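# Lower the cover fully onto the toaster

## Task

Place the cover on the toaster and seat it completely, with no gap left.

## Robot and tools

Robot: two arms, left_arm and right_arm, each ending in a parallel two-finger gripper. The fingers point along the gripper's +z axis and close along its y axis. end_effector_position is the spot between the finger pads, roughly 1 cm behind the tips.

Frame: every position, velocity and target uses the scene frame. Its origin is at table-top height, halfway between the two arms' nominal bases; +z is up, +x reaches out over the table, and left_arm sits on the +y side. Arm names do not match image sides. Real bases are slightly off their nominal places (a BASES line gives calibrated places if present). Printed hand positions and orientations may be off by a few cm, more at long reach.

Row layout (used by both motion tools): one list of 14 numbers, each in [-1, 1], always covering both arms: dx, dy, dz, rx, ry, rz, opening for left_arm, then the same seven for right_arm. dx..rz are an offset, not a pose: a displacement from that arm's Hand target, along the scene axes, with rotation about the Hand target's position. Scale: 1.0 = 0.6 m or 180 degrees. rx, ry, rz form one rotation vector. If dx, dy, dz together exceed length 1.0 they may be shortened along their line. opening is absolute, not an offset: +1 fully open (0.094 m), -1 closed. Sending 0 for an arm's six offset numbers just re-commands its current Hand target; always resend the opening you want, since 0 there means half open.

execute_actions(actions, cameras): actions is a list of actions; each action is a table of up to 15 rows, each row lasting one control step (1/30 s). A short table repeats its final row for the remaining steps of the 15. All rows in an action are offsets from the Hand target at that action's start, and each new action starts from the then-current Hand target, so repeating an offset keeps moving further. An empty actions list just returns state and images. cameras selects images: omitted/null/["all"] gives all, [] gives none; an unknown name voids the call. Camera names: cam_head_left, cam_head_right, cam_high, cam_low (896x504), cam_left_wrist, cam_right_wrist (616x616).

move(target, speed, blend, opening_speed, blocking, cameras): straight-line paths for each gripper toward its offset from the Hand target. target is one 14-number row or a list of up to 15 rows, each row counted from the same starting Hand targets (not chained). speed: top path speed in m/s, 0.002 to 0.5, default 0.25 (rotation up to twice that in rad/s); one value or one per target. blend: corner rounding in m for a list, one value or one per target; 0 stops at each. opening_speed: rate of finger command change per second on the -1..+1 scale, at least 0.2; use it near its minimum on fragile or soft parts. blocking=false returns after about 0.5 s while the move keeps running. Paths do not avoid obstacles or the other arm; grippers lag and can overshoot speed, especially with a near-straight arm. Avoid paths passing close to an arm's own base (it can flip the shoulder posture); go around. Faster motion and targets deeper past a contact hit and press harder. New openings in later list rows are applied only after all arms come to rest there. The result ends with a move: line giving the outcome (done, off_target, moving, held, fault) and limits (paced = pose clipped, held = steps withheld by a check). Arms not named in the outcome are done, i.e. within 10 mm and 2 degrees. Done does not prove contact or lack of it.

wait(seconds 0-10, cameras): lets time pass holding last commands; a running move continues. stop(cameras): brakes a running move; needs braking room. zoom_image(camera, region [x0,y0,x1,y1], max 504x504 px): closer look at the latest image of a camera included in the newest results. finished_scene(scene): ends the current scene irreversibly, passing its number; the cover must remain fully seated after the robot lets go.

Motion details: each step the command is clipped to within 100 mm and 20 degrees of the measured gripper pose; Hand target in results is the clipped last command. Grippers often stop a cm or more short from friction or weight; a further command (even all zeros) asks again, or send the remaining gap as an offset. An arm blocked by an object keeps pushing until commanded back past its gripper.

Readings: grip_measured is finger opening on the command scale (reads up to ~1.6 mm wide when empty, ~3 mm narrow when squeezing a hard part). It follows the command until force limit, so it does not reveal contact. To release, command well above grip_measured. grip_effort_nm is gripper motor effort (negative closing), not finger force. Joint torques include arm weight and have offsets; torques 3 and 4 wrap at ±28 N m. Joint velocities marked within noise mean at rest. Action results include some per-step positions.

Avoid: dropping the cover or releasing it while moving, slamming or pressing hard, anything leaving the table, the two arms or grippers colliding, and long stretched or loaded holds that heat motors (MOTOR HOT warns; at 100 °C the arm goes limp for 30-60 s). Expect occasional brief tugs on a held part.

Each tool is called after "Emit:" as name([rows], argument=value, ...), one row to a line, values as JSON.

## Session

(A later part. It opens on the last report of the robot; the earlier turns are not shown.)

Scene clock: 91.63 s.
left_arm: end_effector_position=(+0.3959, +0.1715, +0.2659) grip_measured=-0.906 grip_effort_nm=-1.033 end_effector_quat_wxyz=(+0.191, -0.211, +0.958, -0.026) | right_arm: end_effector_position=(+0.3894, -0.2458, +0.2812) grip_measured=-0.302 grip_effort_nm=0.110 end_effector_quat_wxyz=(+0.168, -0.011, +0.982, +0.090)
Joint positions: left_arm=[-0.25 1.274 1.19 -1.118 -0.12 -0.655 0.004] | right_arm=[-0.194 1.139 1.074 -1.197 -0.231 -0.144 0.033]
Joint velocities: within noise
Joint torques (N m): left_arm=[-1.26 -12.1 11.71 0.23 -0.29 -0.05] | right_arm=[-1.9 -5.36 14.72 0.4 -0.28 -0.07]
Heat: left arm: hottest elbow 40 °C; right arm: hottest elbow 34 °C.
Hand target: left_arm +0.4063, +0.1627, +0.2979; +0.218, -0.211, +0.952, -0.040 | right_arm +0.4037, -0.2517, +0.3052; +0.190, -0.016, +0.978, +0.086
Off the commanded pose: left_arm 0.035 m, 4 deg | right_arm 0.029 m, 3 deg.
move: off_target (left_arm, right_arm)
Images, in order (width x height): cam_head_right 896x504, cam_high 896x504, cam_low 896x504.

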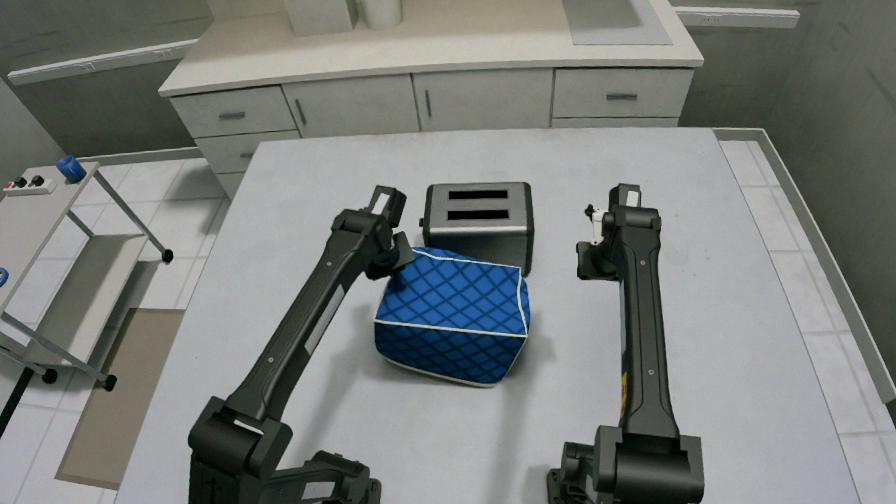

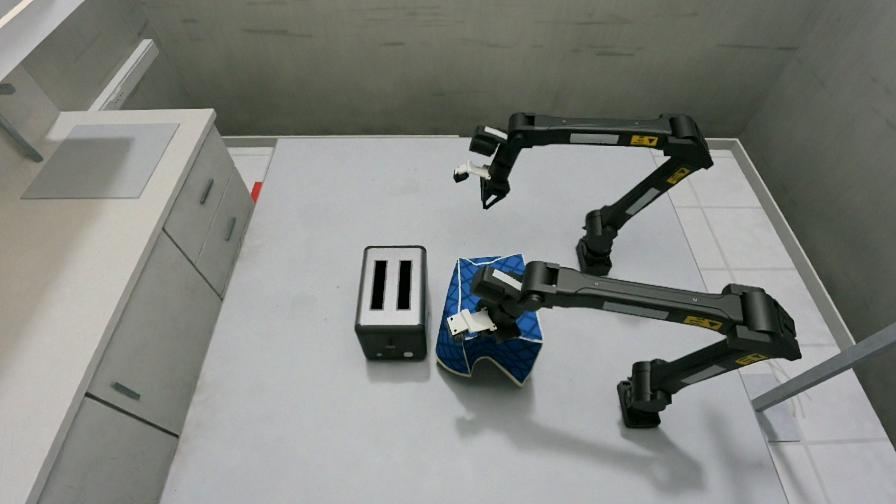

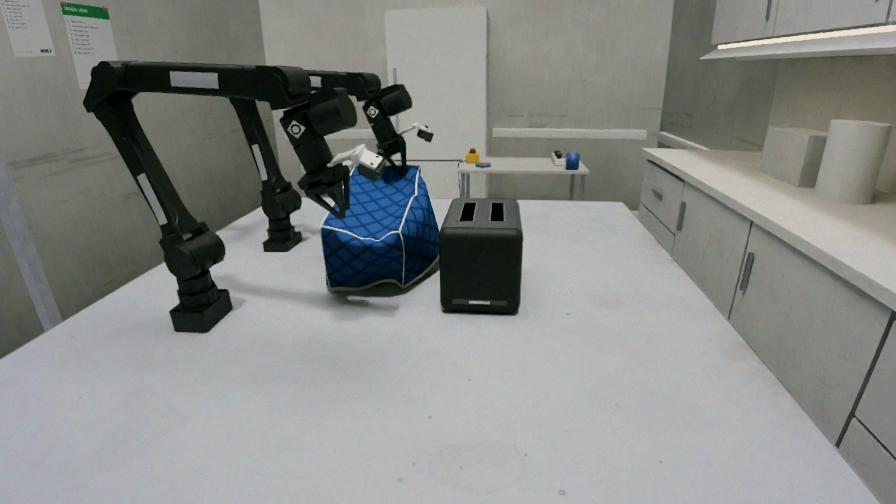

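Emit:
move([
  [0,-0.03,0,0,0,0.03,-0.95,0,0,0,0,0,0,-0.3],
  [0,-0.04,-0.16,0,0,0.03,-0.95,0,0,0,0,0,0,-0.3],
  [0,-0.04,-0.16,0,0,0.03,0.2,0,0,0,0,0,0,0.2],
  [0,-0.01,0.02,0,0,0.03,0.2,0,0,0,0,0,0,0.2],
], speed=0.15, opening_speed=1.5)

Emit:
zoom_image(camera="cam_head_right", region=[350, 130, 590, 430])

Emit:
zoom_image(camera="cam_high", region=[400, 200, 560, 400])

Emit:
zoom_image(camera="cam_low", region=[280, 100, 460, 330])

Scene clock: 101.70 s.
left_arm: end_effector_position=(+0.3958, +0.1535, +0.2829) grip_measured=+0.198 grip_effort_nm=0.110 end_effector_quat_wxyz=(+0.200, -0.253, +0.946, -0.018) | right_arm: end_effector_position=(+0.3895, -0.2458, +0.2815) grip_measured=+0.198 grip_effort_nm=0.110 end_effector_quat_wxyz=(+0.168, -0.012, +0.982, +0.090)
Joint positions: left_arm=[-0.312 1.285 1.242 -1.165 -0.182 -0.796 0.056] | right_arm=[-0.194 1.139 1.074 -1.197 -0.232 -0.145 0.056]
Joint velocities: within noise
Joint torques (N m): left_arm=[0.91 -11.93 11.29 0.23 -0.07 0.18] | right_arm=[-1.79 -5.48 14.68 0.4 -0.28 -0.06]
Heat: left arm: hottest elbow 41 °C; right arm: hottest elbow 34 °C.
Hand target: left_arm +0.4063, +0.1565, +0.3100; +0.220, -0.255, +0.941, -0.030 | right_arm +0.4038, -0.2517, +0.3053; +0.190, -0.016, +0.978, +0.086
Off the commanded pose: left_arm 0.029 m, 3 deg | right_arm 0.028 m, 3 deg.
move: off_target (left_arm, right_arm); target 3's new opening was sent with right_arm's hand 0.028 m and 3 deg from that target

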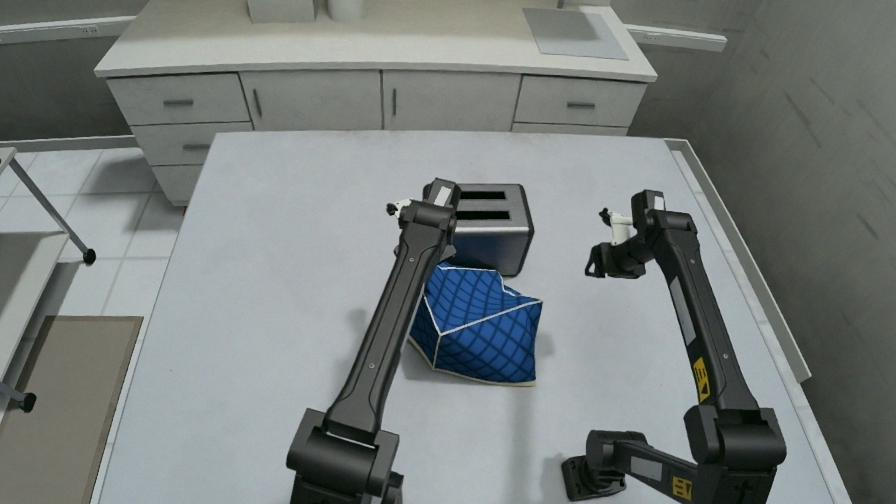

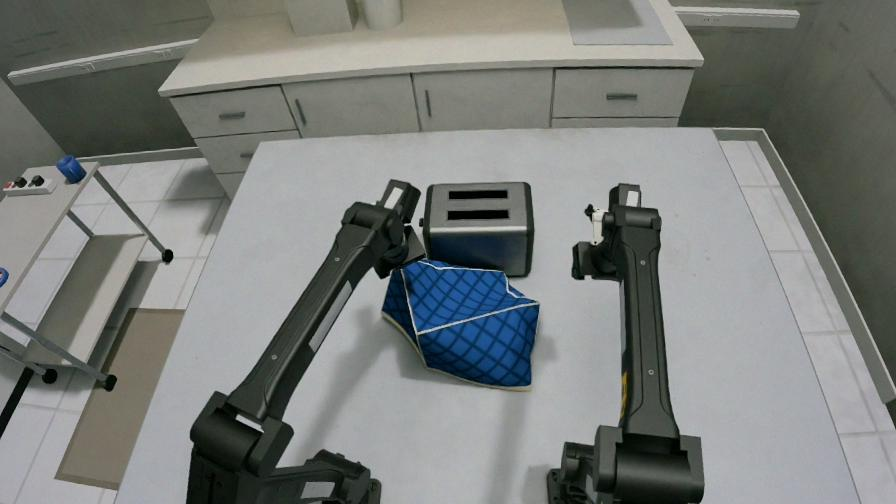

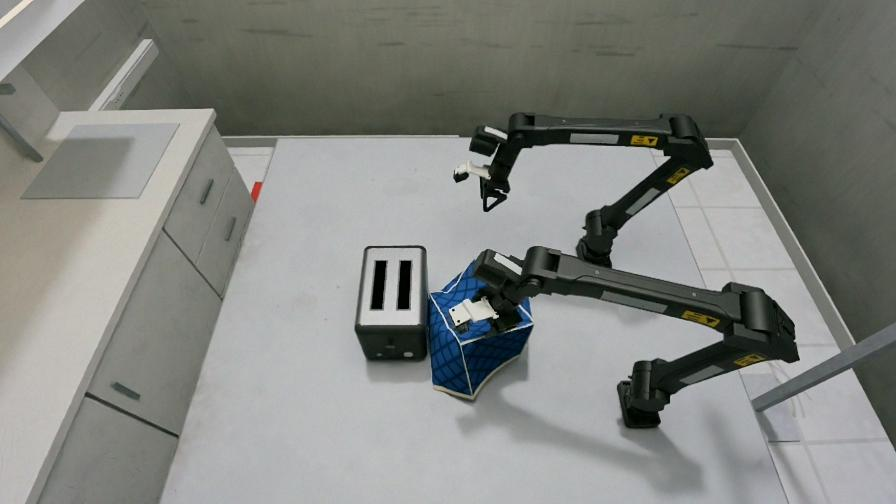

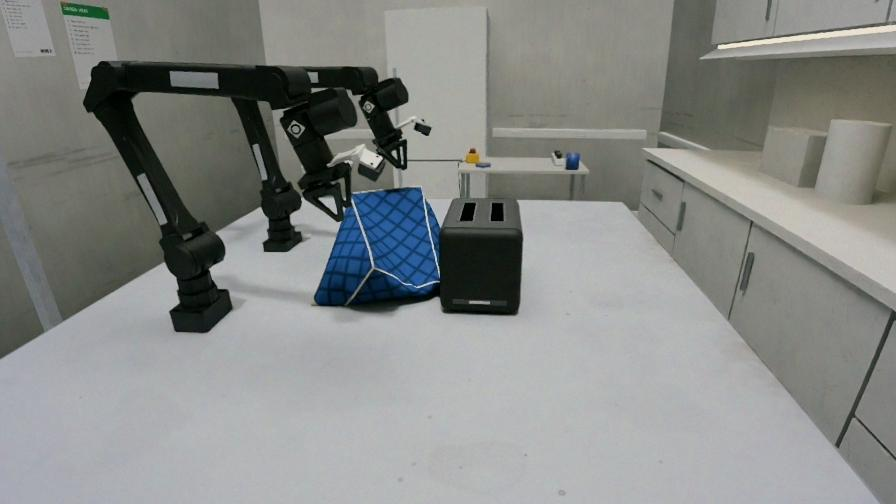

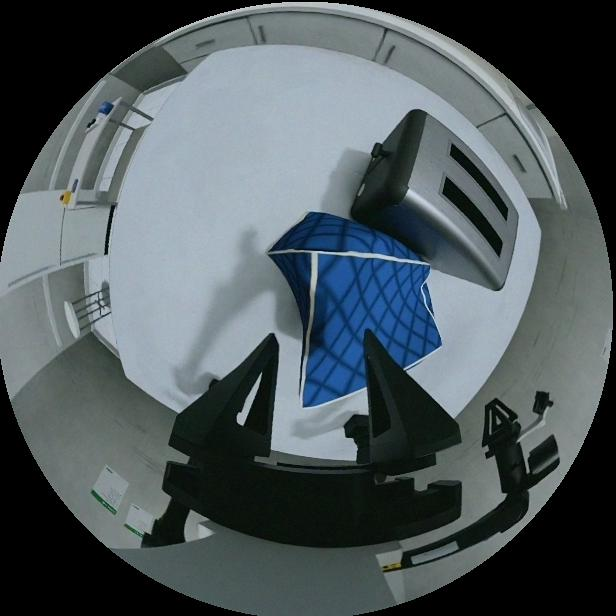

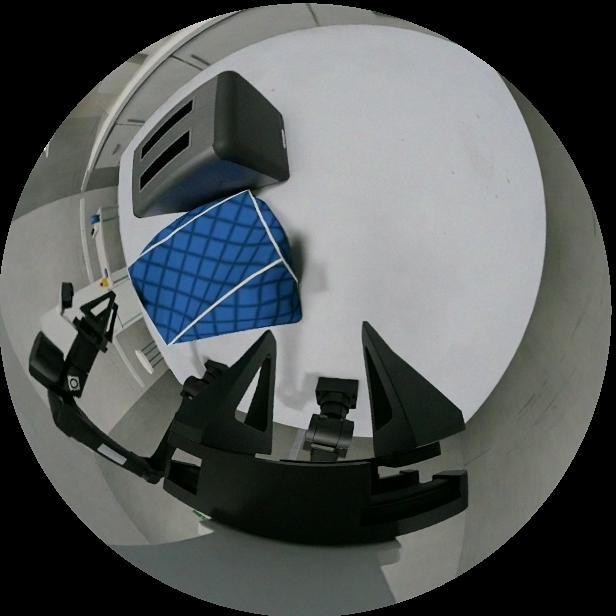

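Scaled by 1.680.

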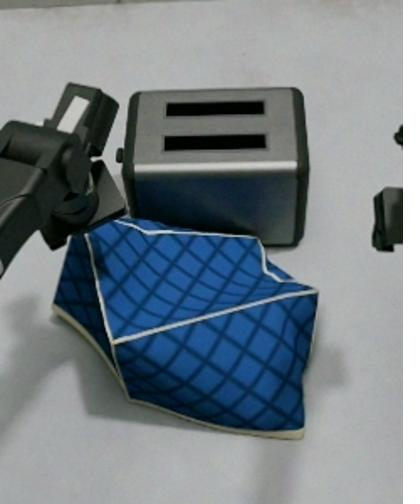

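Scaled by 2.520.

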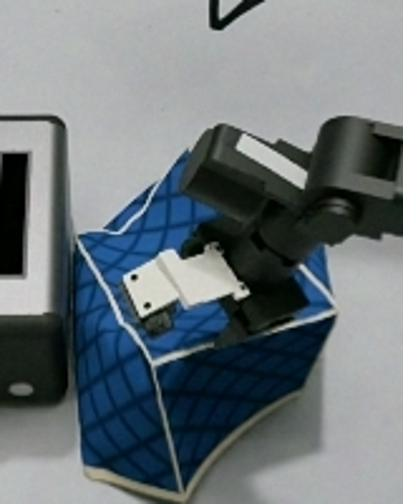

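Scaled by 2.191.

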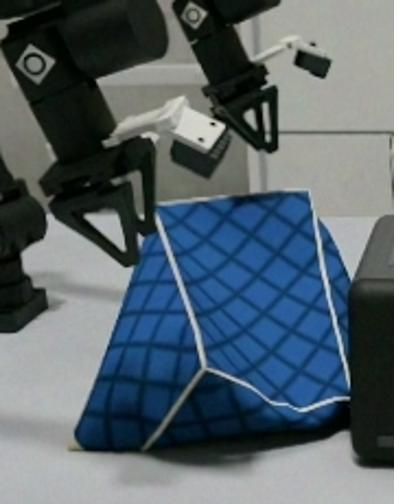

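Emit:
move([
  [0,0.005,-0.17,0,0,0,0.2,0,-0.1,0,0,0,0,0.2],
], speed=0.12)

Emit:
zoom_image(camera="cam_high", region=[400, 200, 560, 400])

Emit:
zoom_image(camera="cam_low", region=[280, 100, 460, 330])

Scene clock: 117.63 s.
left_arm: end_effector_position=(+0.3990, +0.1552, +0.2100) grip_measured=+0.198 grip_effort_nm=0.120 end_effector_quat_wxyz=(+0.217, -0.253, +0.942, -0.030) | right_arm: end_effector_position=(+0.3892, -0.3030, +0.2863) grip_measured=+0.198 grip_effort_nm=0.115 end_effector_quat_wxyz=(+0.174, -0.011, +0.980, +0.092)
Joint positions: left_arm=[-0.305 1.295 1.048 -0.917 -0.178 -0.788 0.056] | right_arm=[-0.363 1.176 1.115 -1.232 -0.287 -0.309 0.056]
Joint velocities: within noise
Joint torques (N m): left_arm=[0.97 -9.93 7.84 1.16 -0.04 0.14] | right_arm=[-1.85 -5.13 14.64 0.34 -0.35 -0.07]
Heat: left arm: hottest elbow 43 °C; right arm: hottest elbow 35 °C.
Hand target: left_arm +0.4063, +0.1596, +0.2080; +0.220, -0.255, +0.941, -0.030 | right_arm +0.4037, -0.3116, +0.3052; +0.190, -0.017, +0.978, +0.086
Off the commanded pose: left_arm 0.009 m, 0 deg | right_arm 0.025 m, 2 deg.
move: off_target (right_arm)

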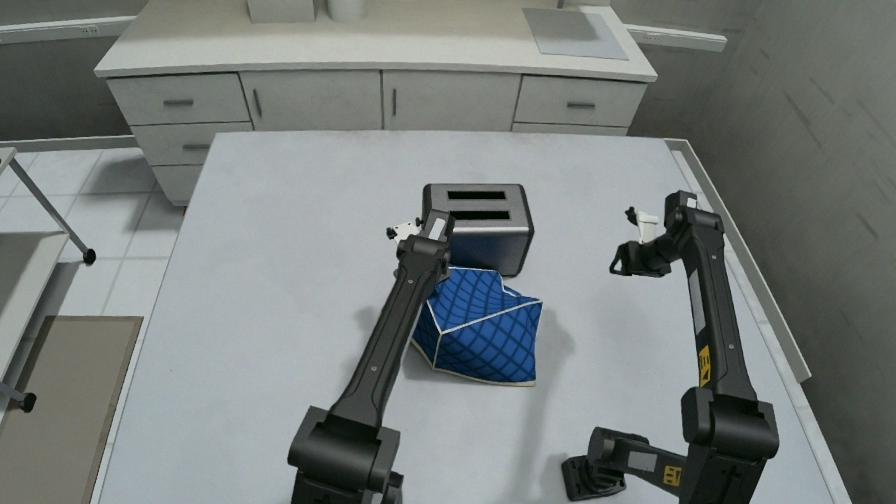

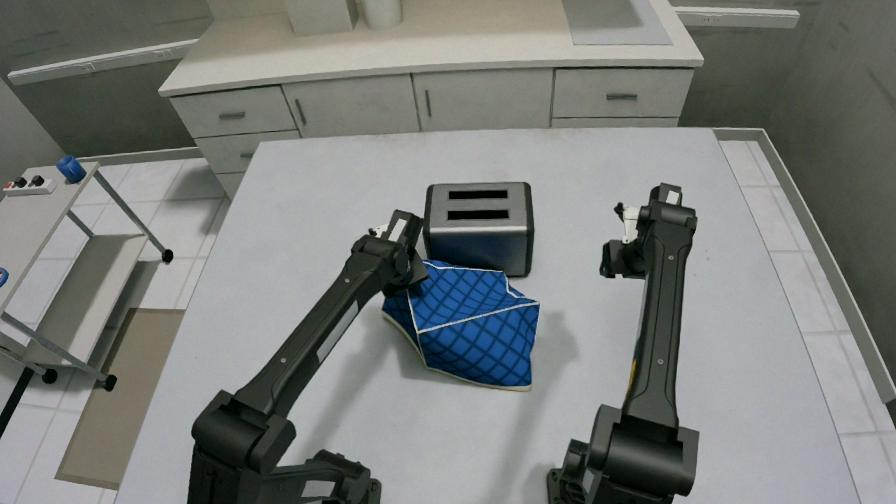

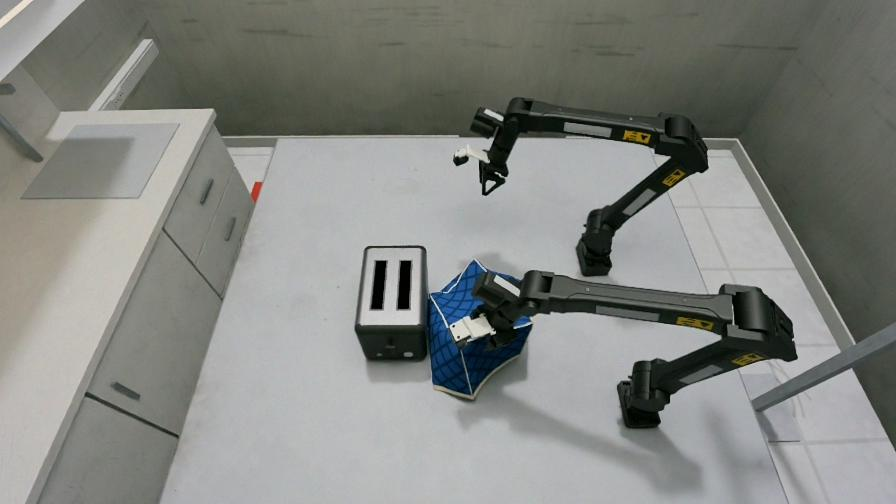

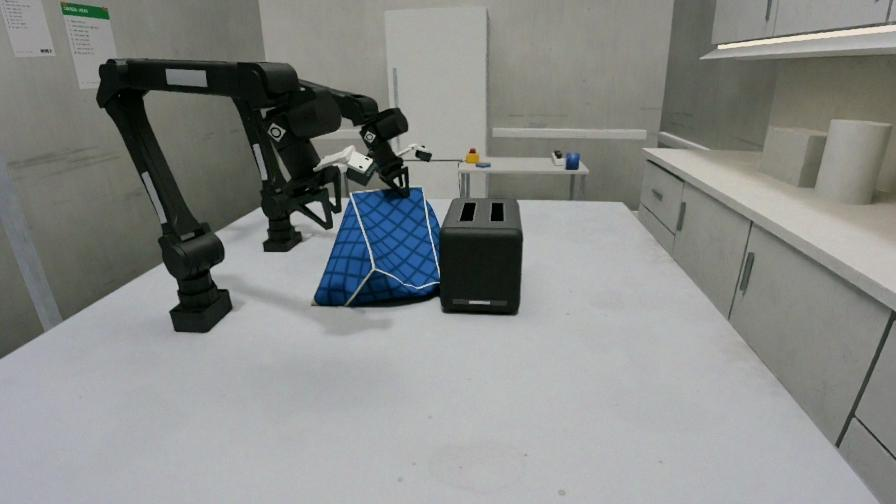

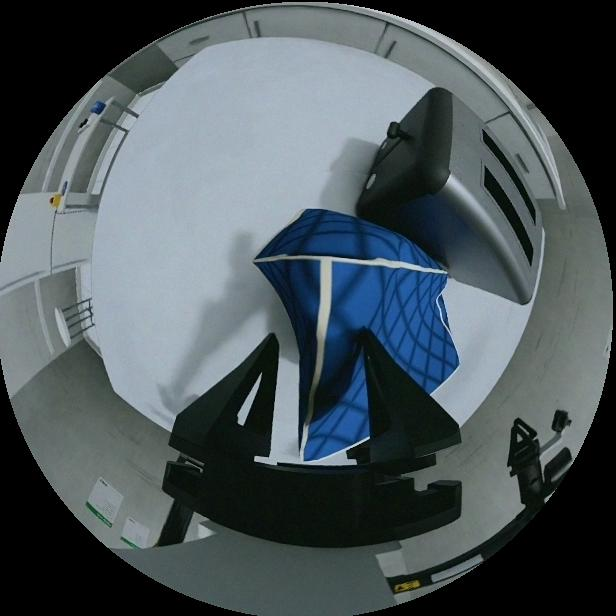

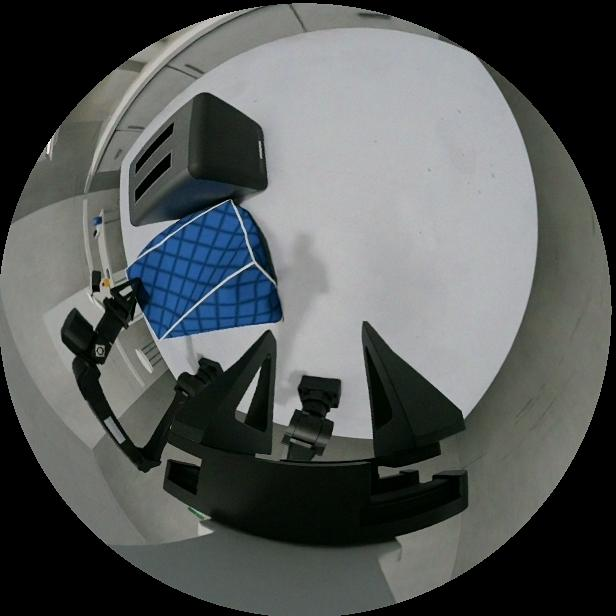

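Scaled by 2.520.

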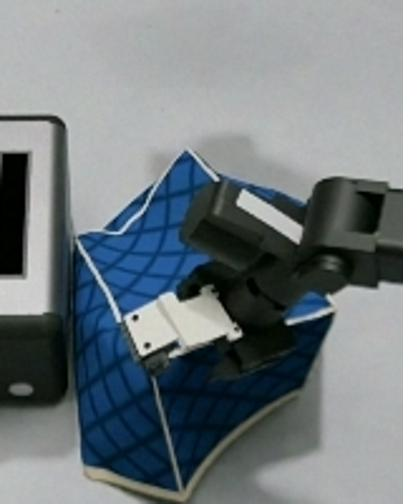

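Scaled by 2.191.

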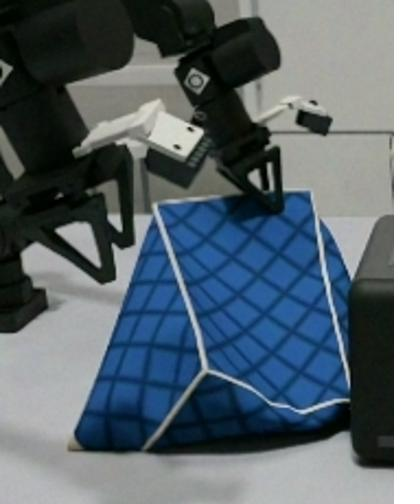

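Emit:
move([
  [0,0,-0.01,0,0,0,-0.95,0,0,0,0,0,0,0.2],
  [-0.04,0,0.25,0,0,-0.05,-0.95,0,0,0,0,0,0,0.2],
], speed=0.12, opening_speed=0.7)

Emit:
zoom_image(camera="cam_head_right", region=[350, 130, 590, 430])

Emit:
zoom_image(camera="cam_high", region=[400, 200, 560, 400])

Emit:
zoom_image(camera="cam_low", region=[280, 100, 460, 330])

Scene clock: 130.83 s.
left_arm: end_effector_position=(+0.3742, +0.1555, +0.3248) grip_measured=-0.910 grip_effort_nm=-1.028 end_effector_quat_wxyz=(+0.189, -0.178, +0.965, -0.034) | right_arm: end_effector_position=(+0.3892, -0.3030, +0.2864) grip_measured=+0.198 grip_effort_nm=0.110 end_effector_quat_wxyz=(+0.174, -0.012, +0.980, +0.091)
Joint positions: left_arm=[-0.294 1.226 1.303 -1.277 -0.109 -0.634 0.004] | right_arm=[-0.363 1.176 1.115 -1.232 -0.287 -0.31 0.056]
Joint velocities: within noise
Joint torques (N m): left_arm=[0.91 -11.4 11.7 0.27 0.03 0.15] | right_arm=[-1.67 -5.19 14.65 0.34 -0.34 -0.07]
Heat: left arm: hottest elbow 41 °C; right arm: hottest elbow 37 °C.
Hand target: left_arm +0.3823, +0.1597, +0.3578; +0.217, -0.181, +0.958, -0.047 | right_arm +0.4037, -0.3116, +0.3052; +0.190, -0.017, +0.978, +0.086
Off the commanded pose: left_arm 0.034 m, 4 deg | right_arm 0.025 m, 2 deg.
move: off_target (left_arm, right_arm)

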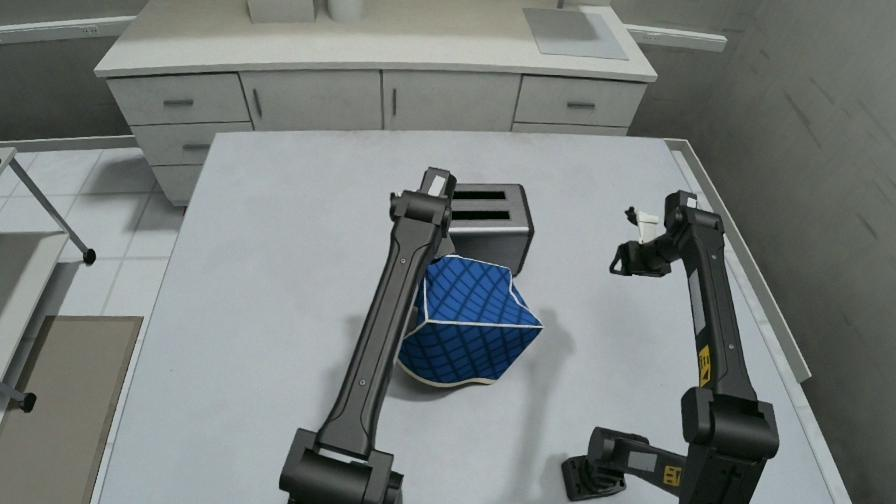

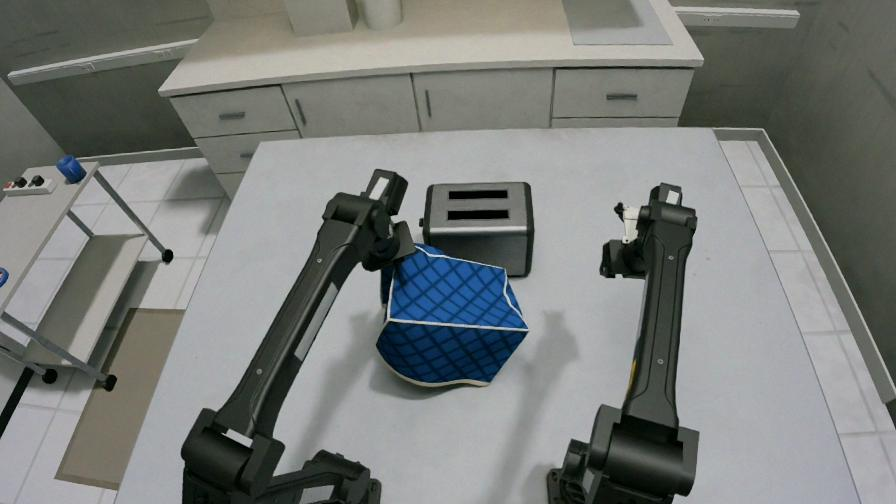

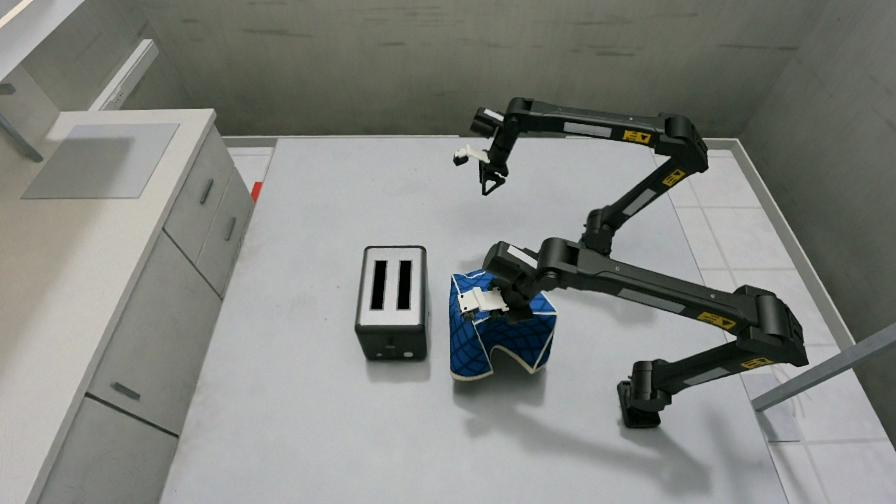

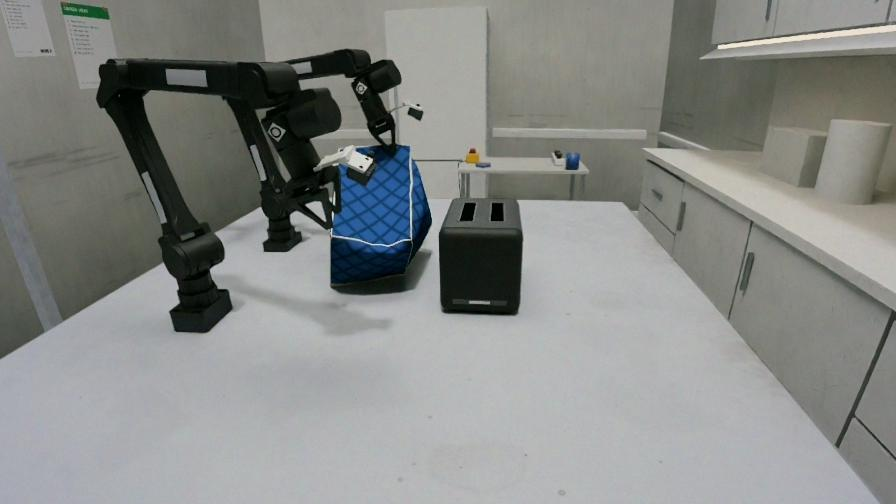

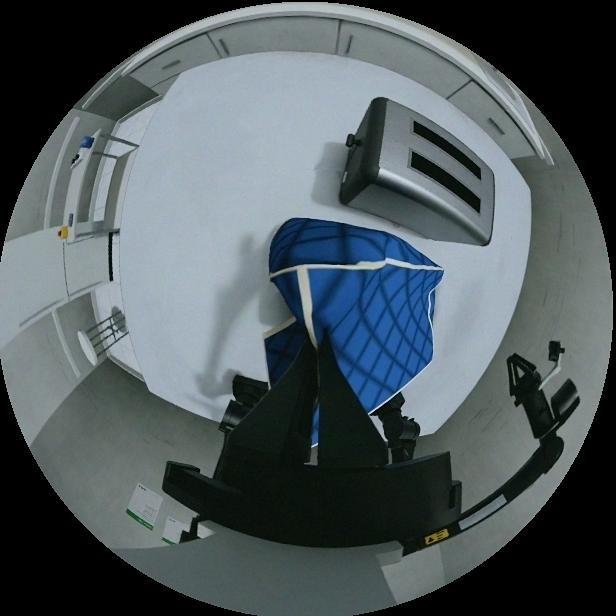

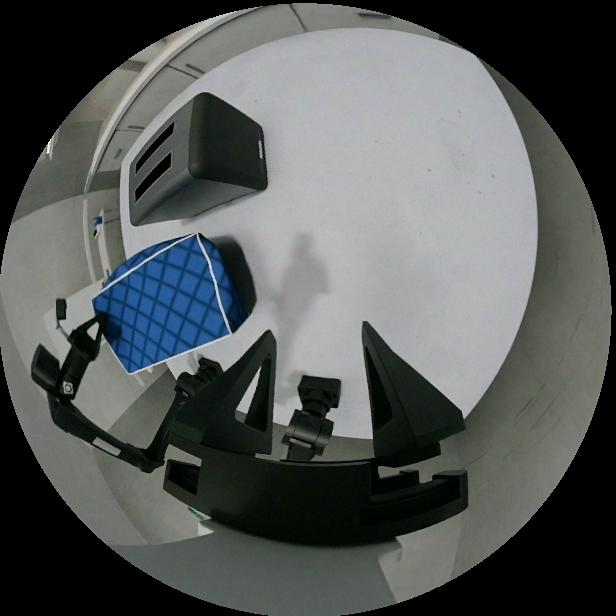

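Scaled by 1.680.

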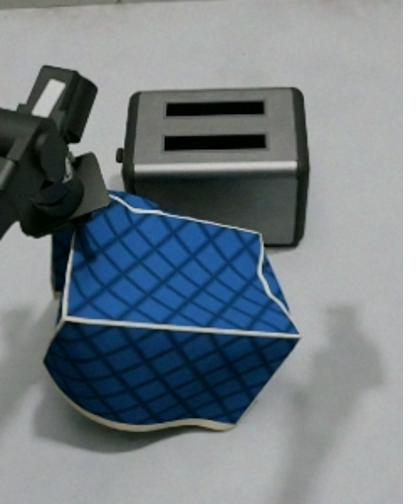

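Scaled by 2.520.

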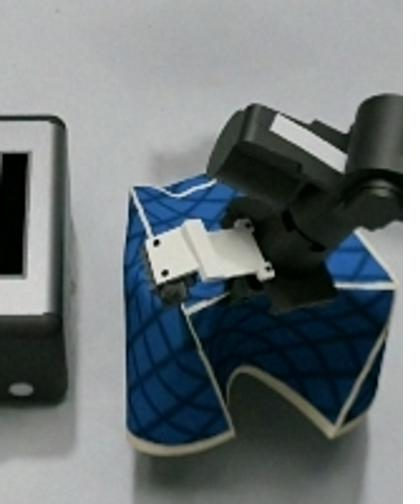

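Scaled by 2.191.

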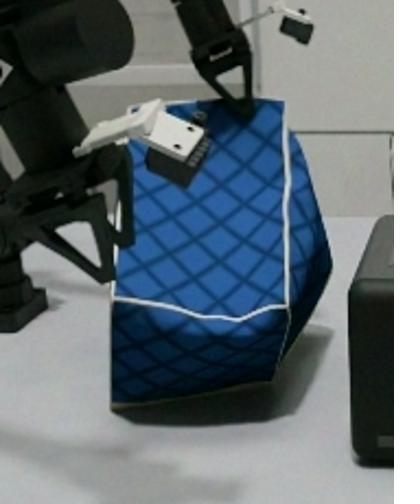

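Emit:
move(target=[0,0,0,0,0,0,-0.95,0.043,0.31,-0.09,0.14,0,0,0.3], speed=0.25)

Emit:
zoom_image(camera="cam_low", region=[280, 100, 460, 330])

Emit:
zoom_image(camera="cam_head_right", region=[350, 130, 620, 430])

Scene clock: 141.47 s.
left_arm: end_effector_position=(+0.3741, +0.1555, +0.3248) grip_measured=-0.910 grip_effort_nm=-1.023 end_effector_quat_wxyz=(+0.189, -0.178, +0.965, -0.034) | right_arm: end_effector_position=(+0.4299, -0.1301, +0.2610) grip_measured=+0.298 grip_effort_nm=0.110 end_effector_quat_wxyz=(+0.199, +0.021, +0.934, +0.295)
Joint positions: left_arm=[-0.294 1.226 1.303 -1.278 -0.109 -0.633 0.004] | right_arm=[-0.032 1.204 0.975 -0.863 -0.572 0.193 0.061]
Joint velocities: within noise
Joint torques (N m): left_arm=[0.79 -11.34 11.67 0.32 0 0.17] | right_arm=[-0.21 -5.66 8.53 1.29 -0.32 0.22]
Heat: left arm: hottest elbow 43 °C; right arm: hottest elbow 38 °C.
Hand target: left_arm +0.3822, +0.1595, +0.3578; +0.217, -0.181, +0.958, -0.047 | right_arm +0.4296, -0.1257, +0.2514; +0.189, +0.025, +0.935, +0.297
Off the commanded pose: left_arm 0.034 m, 4 deg | right_arm 0.011 m, 1 deg.
move: off_target (left_arm, right_arm)

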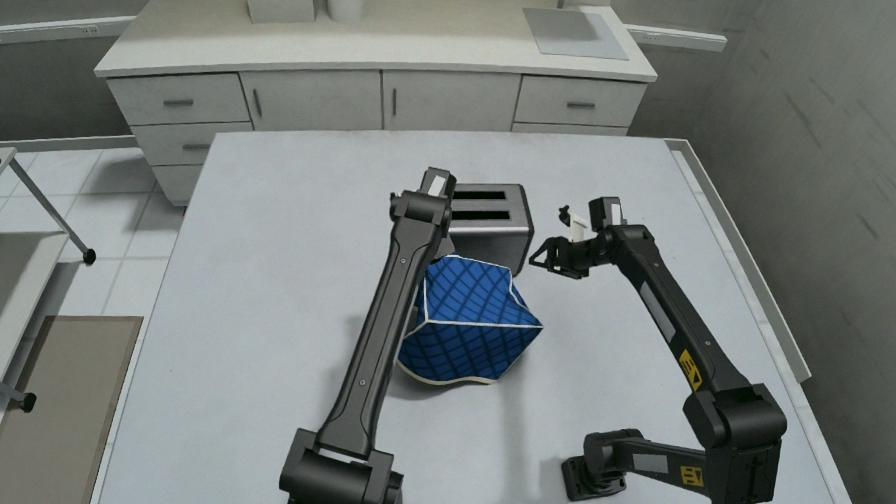

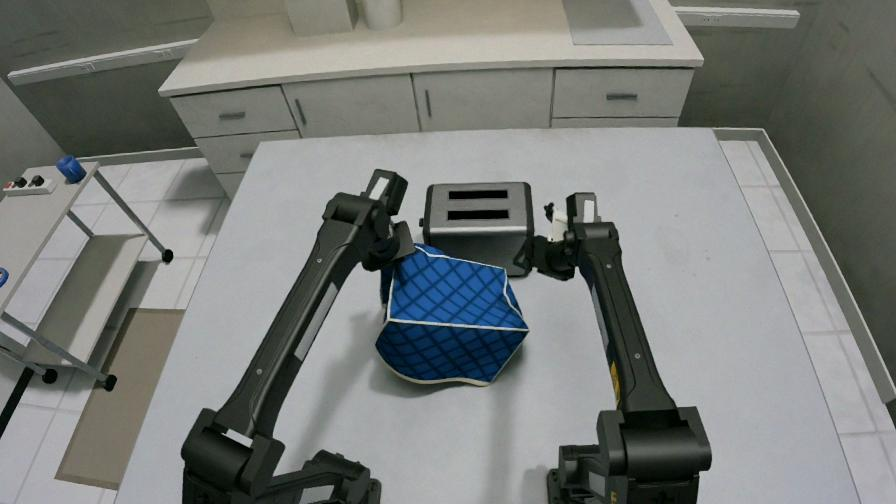

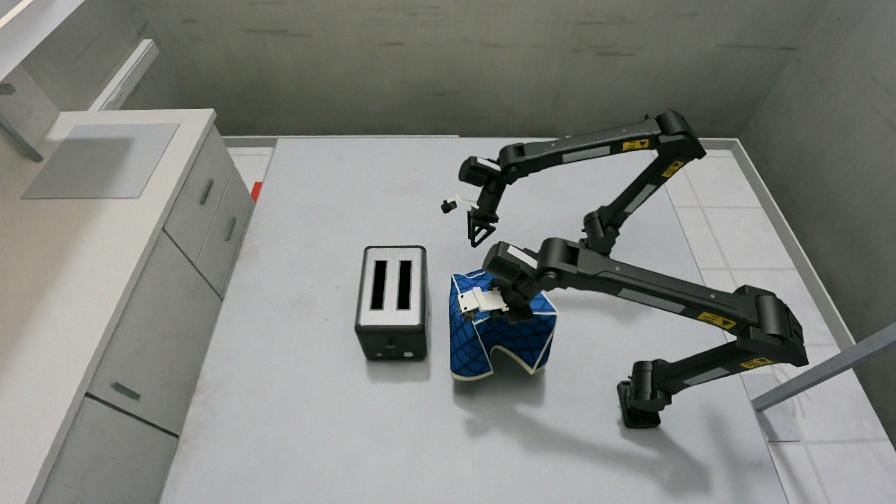

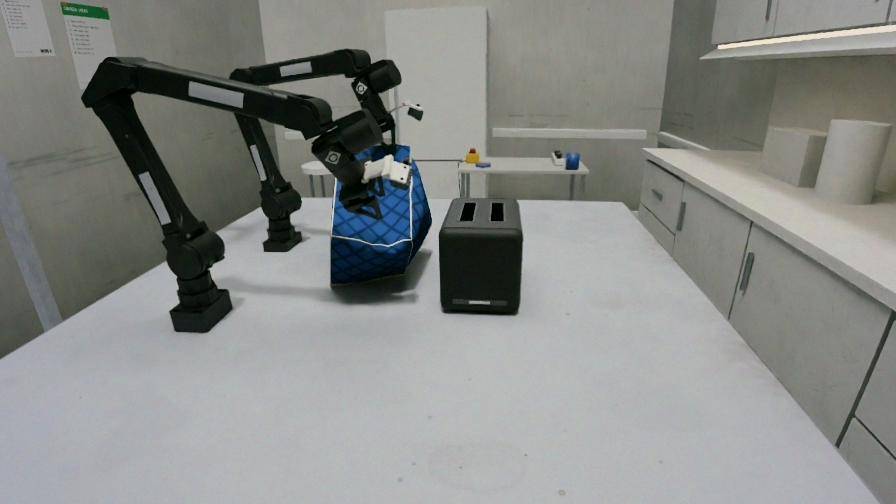

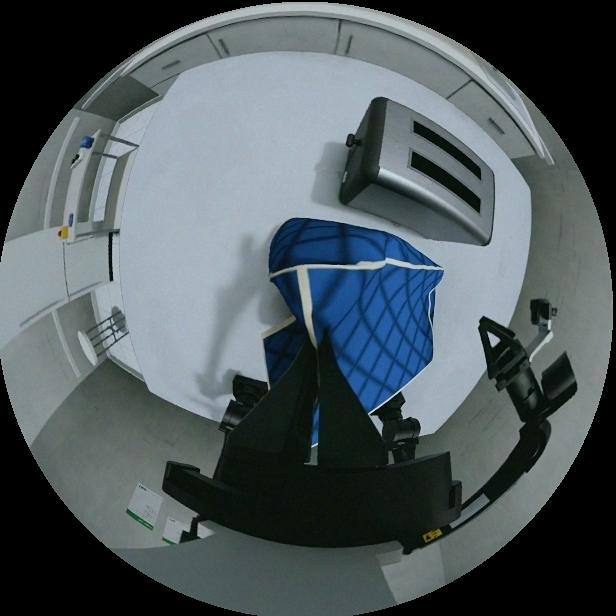

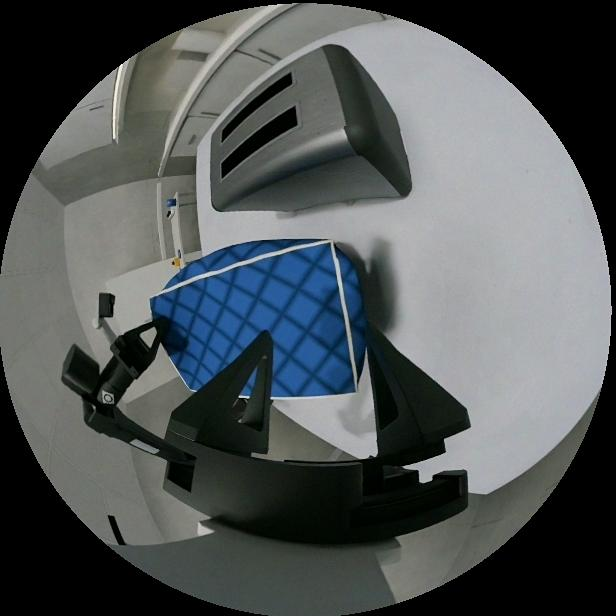

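Scaled by 2.191.

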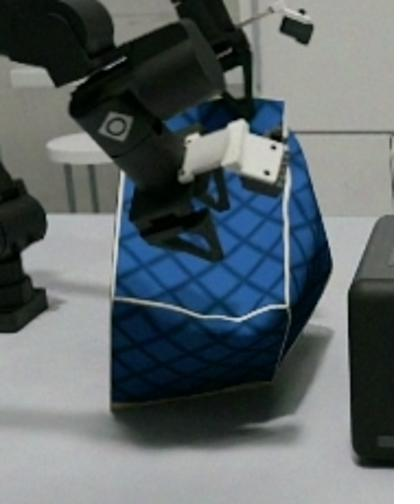

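Scaled by 1.680.

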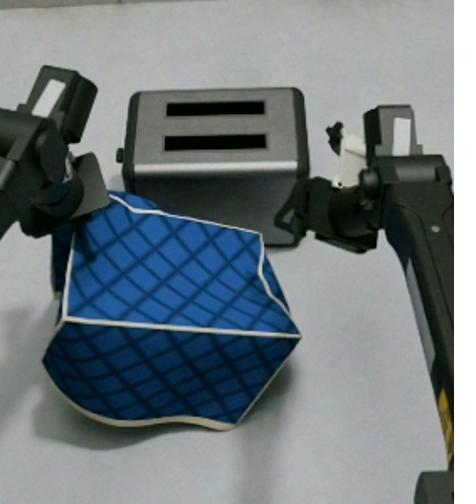

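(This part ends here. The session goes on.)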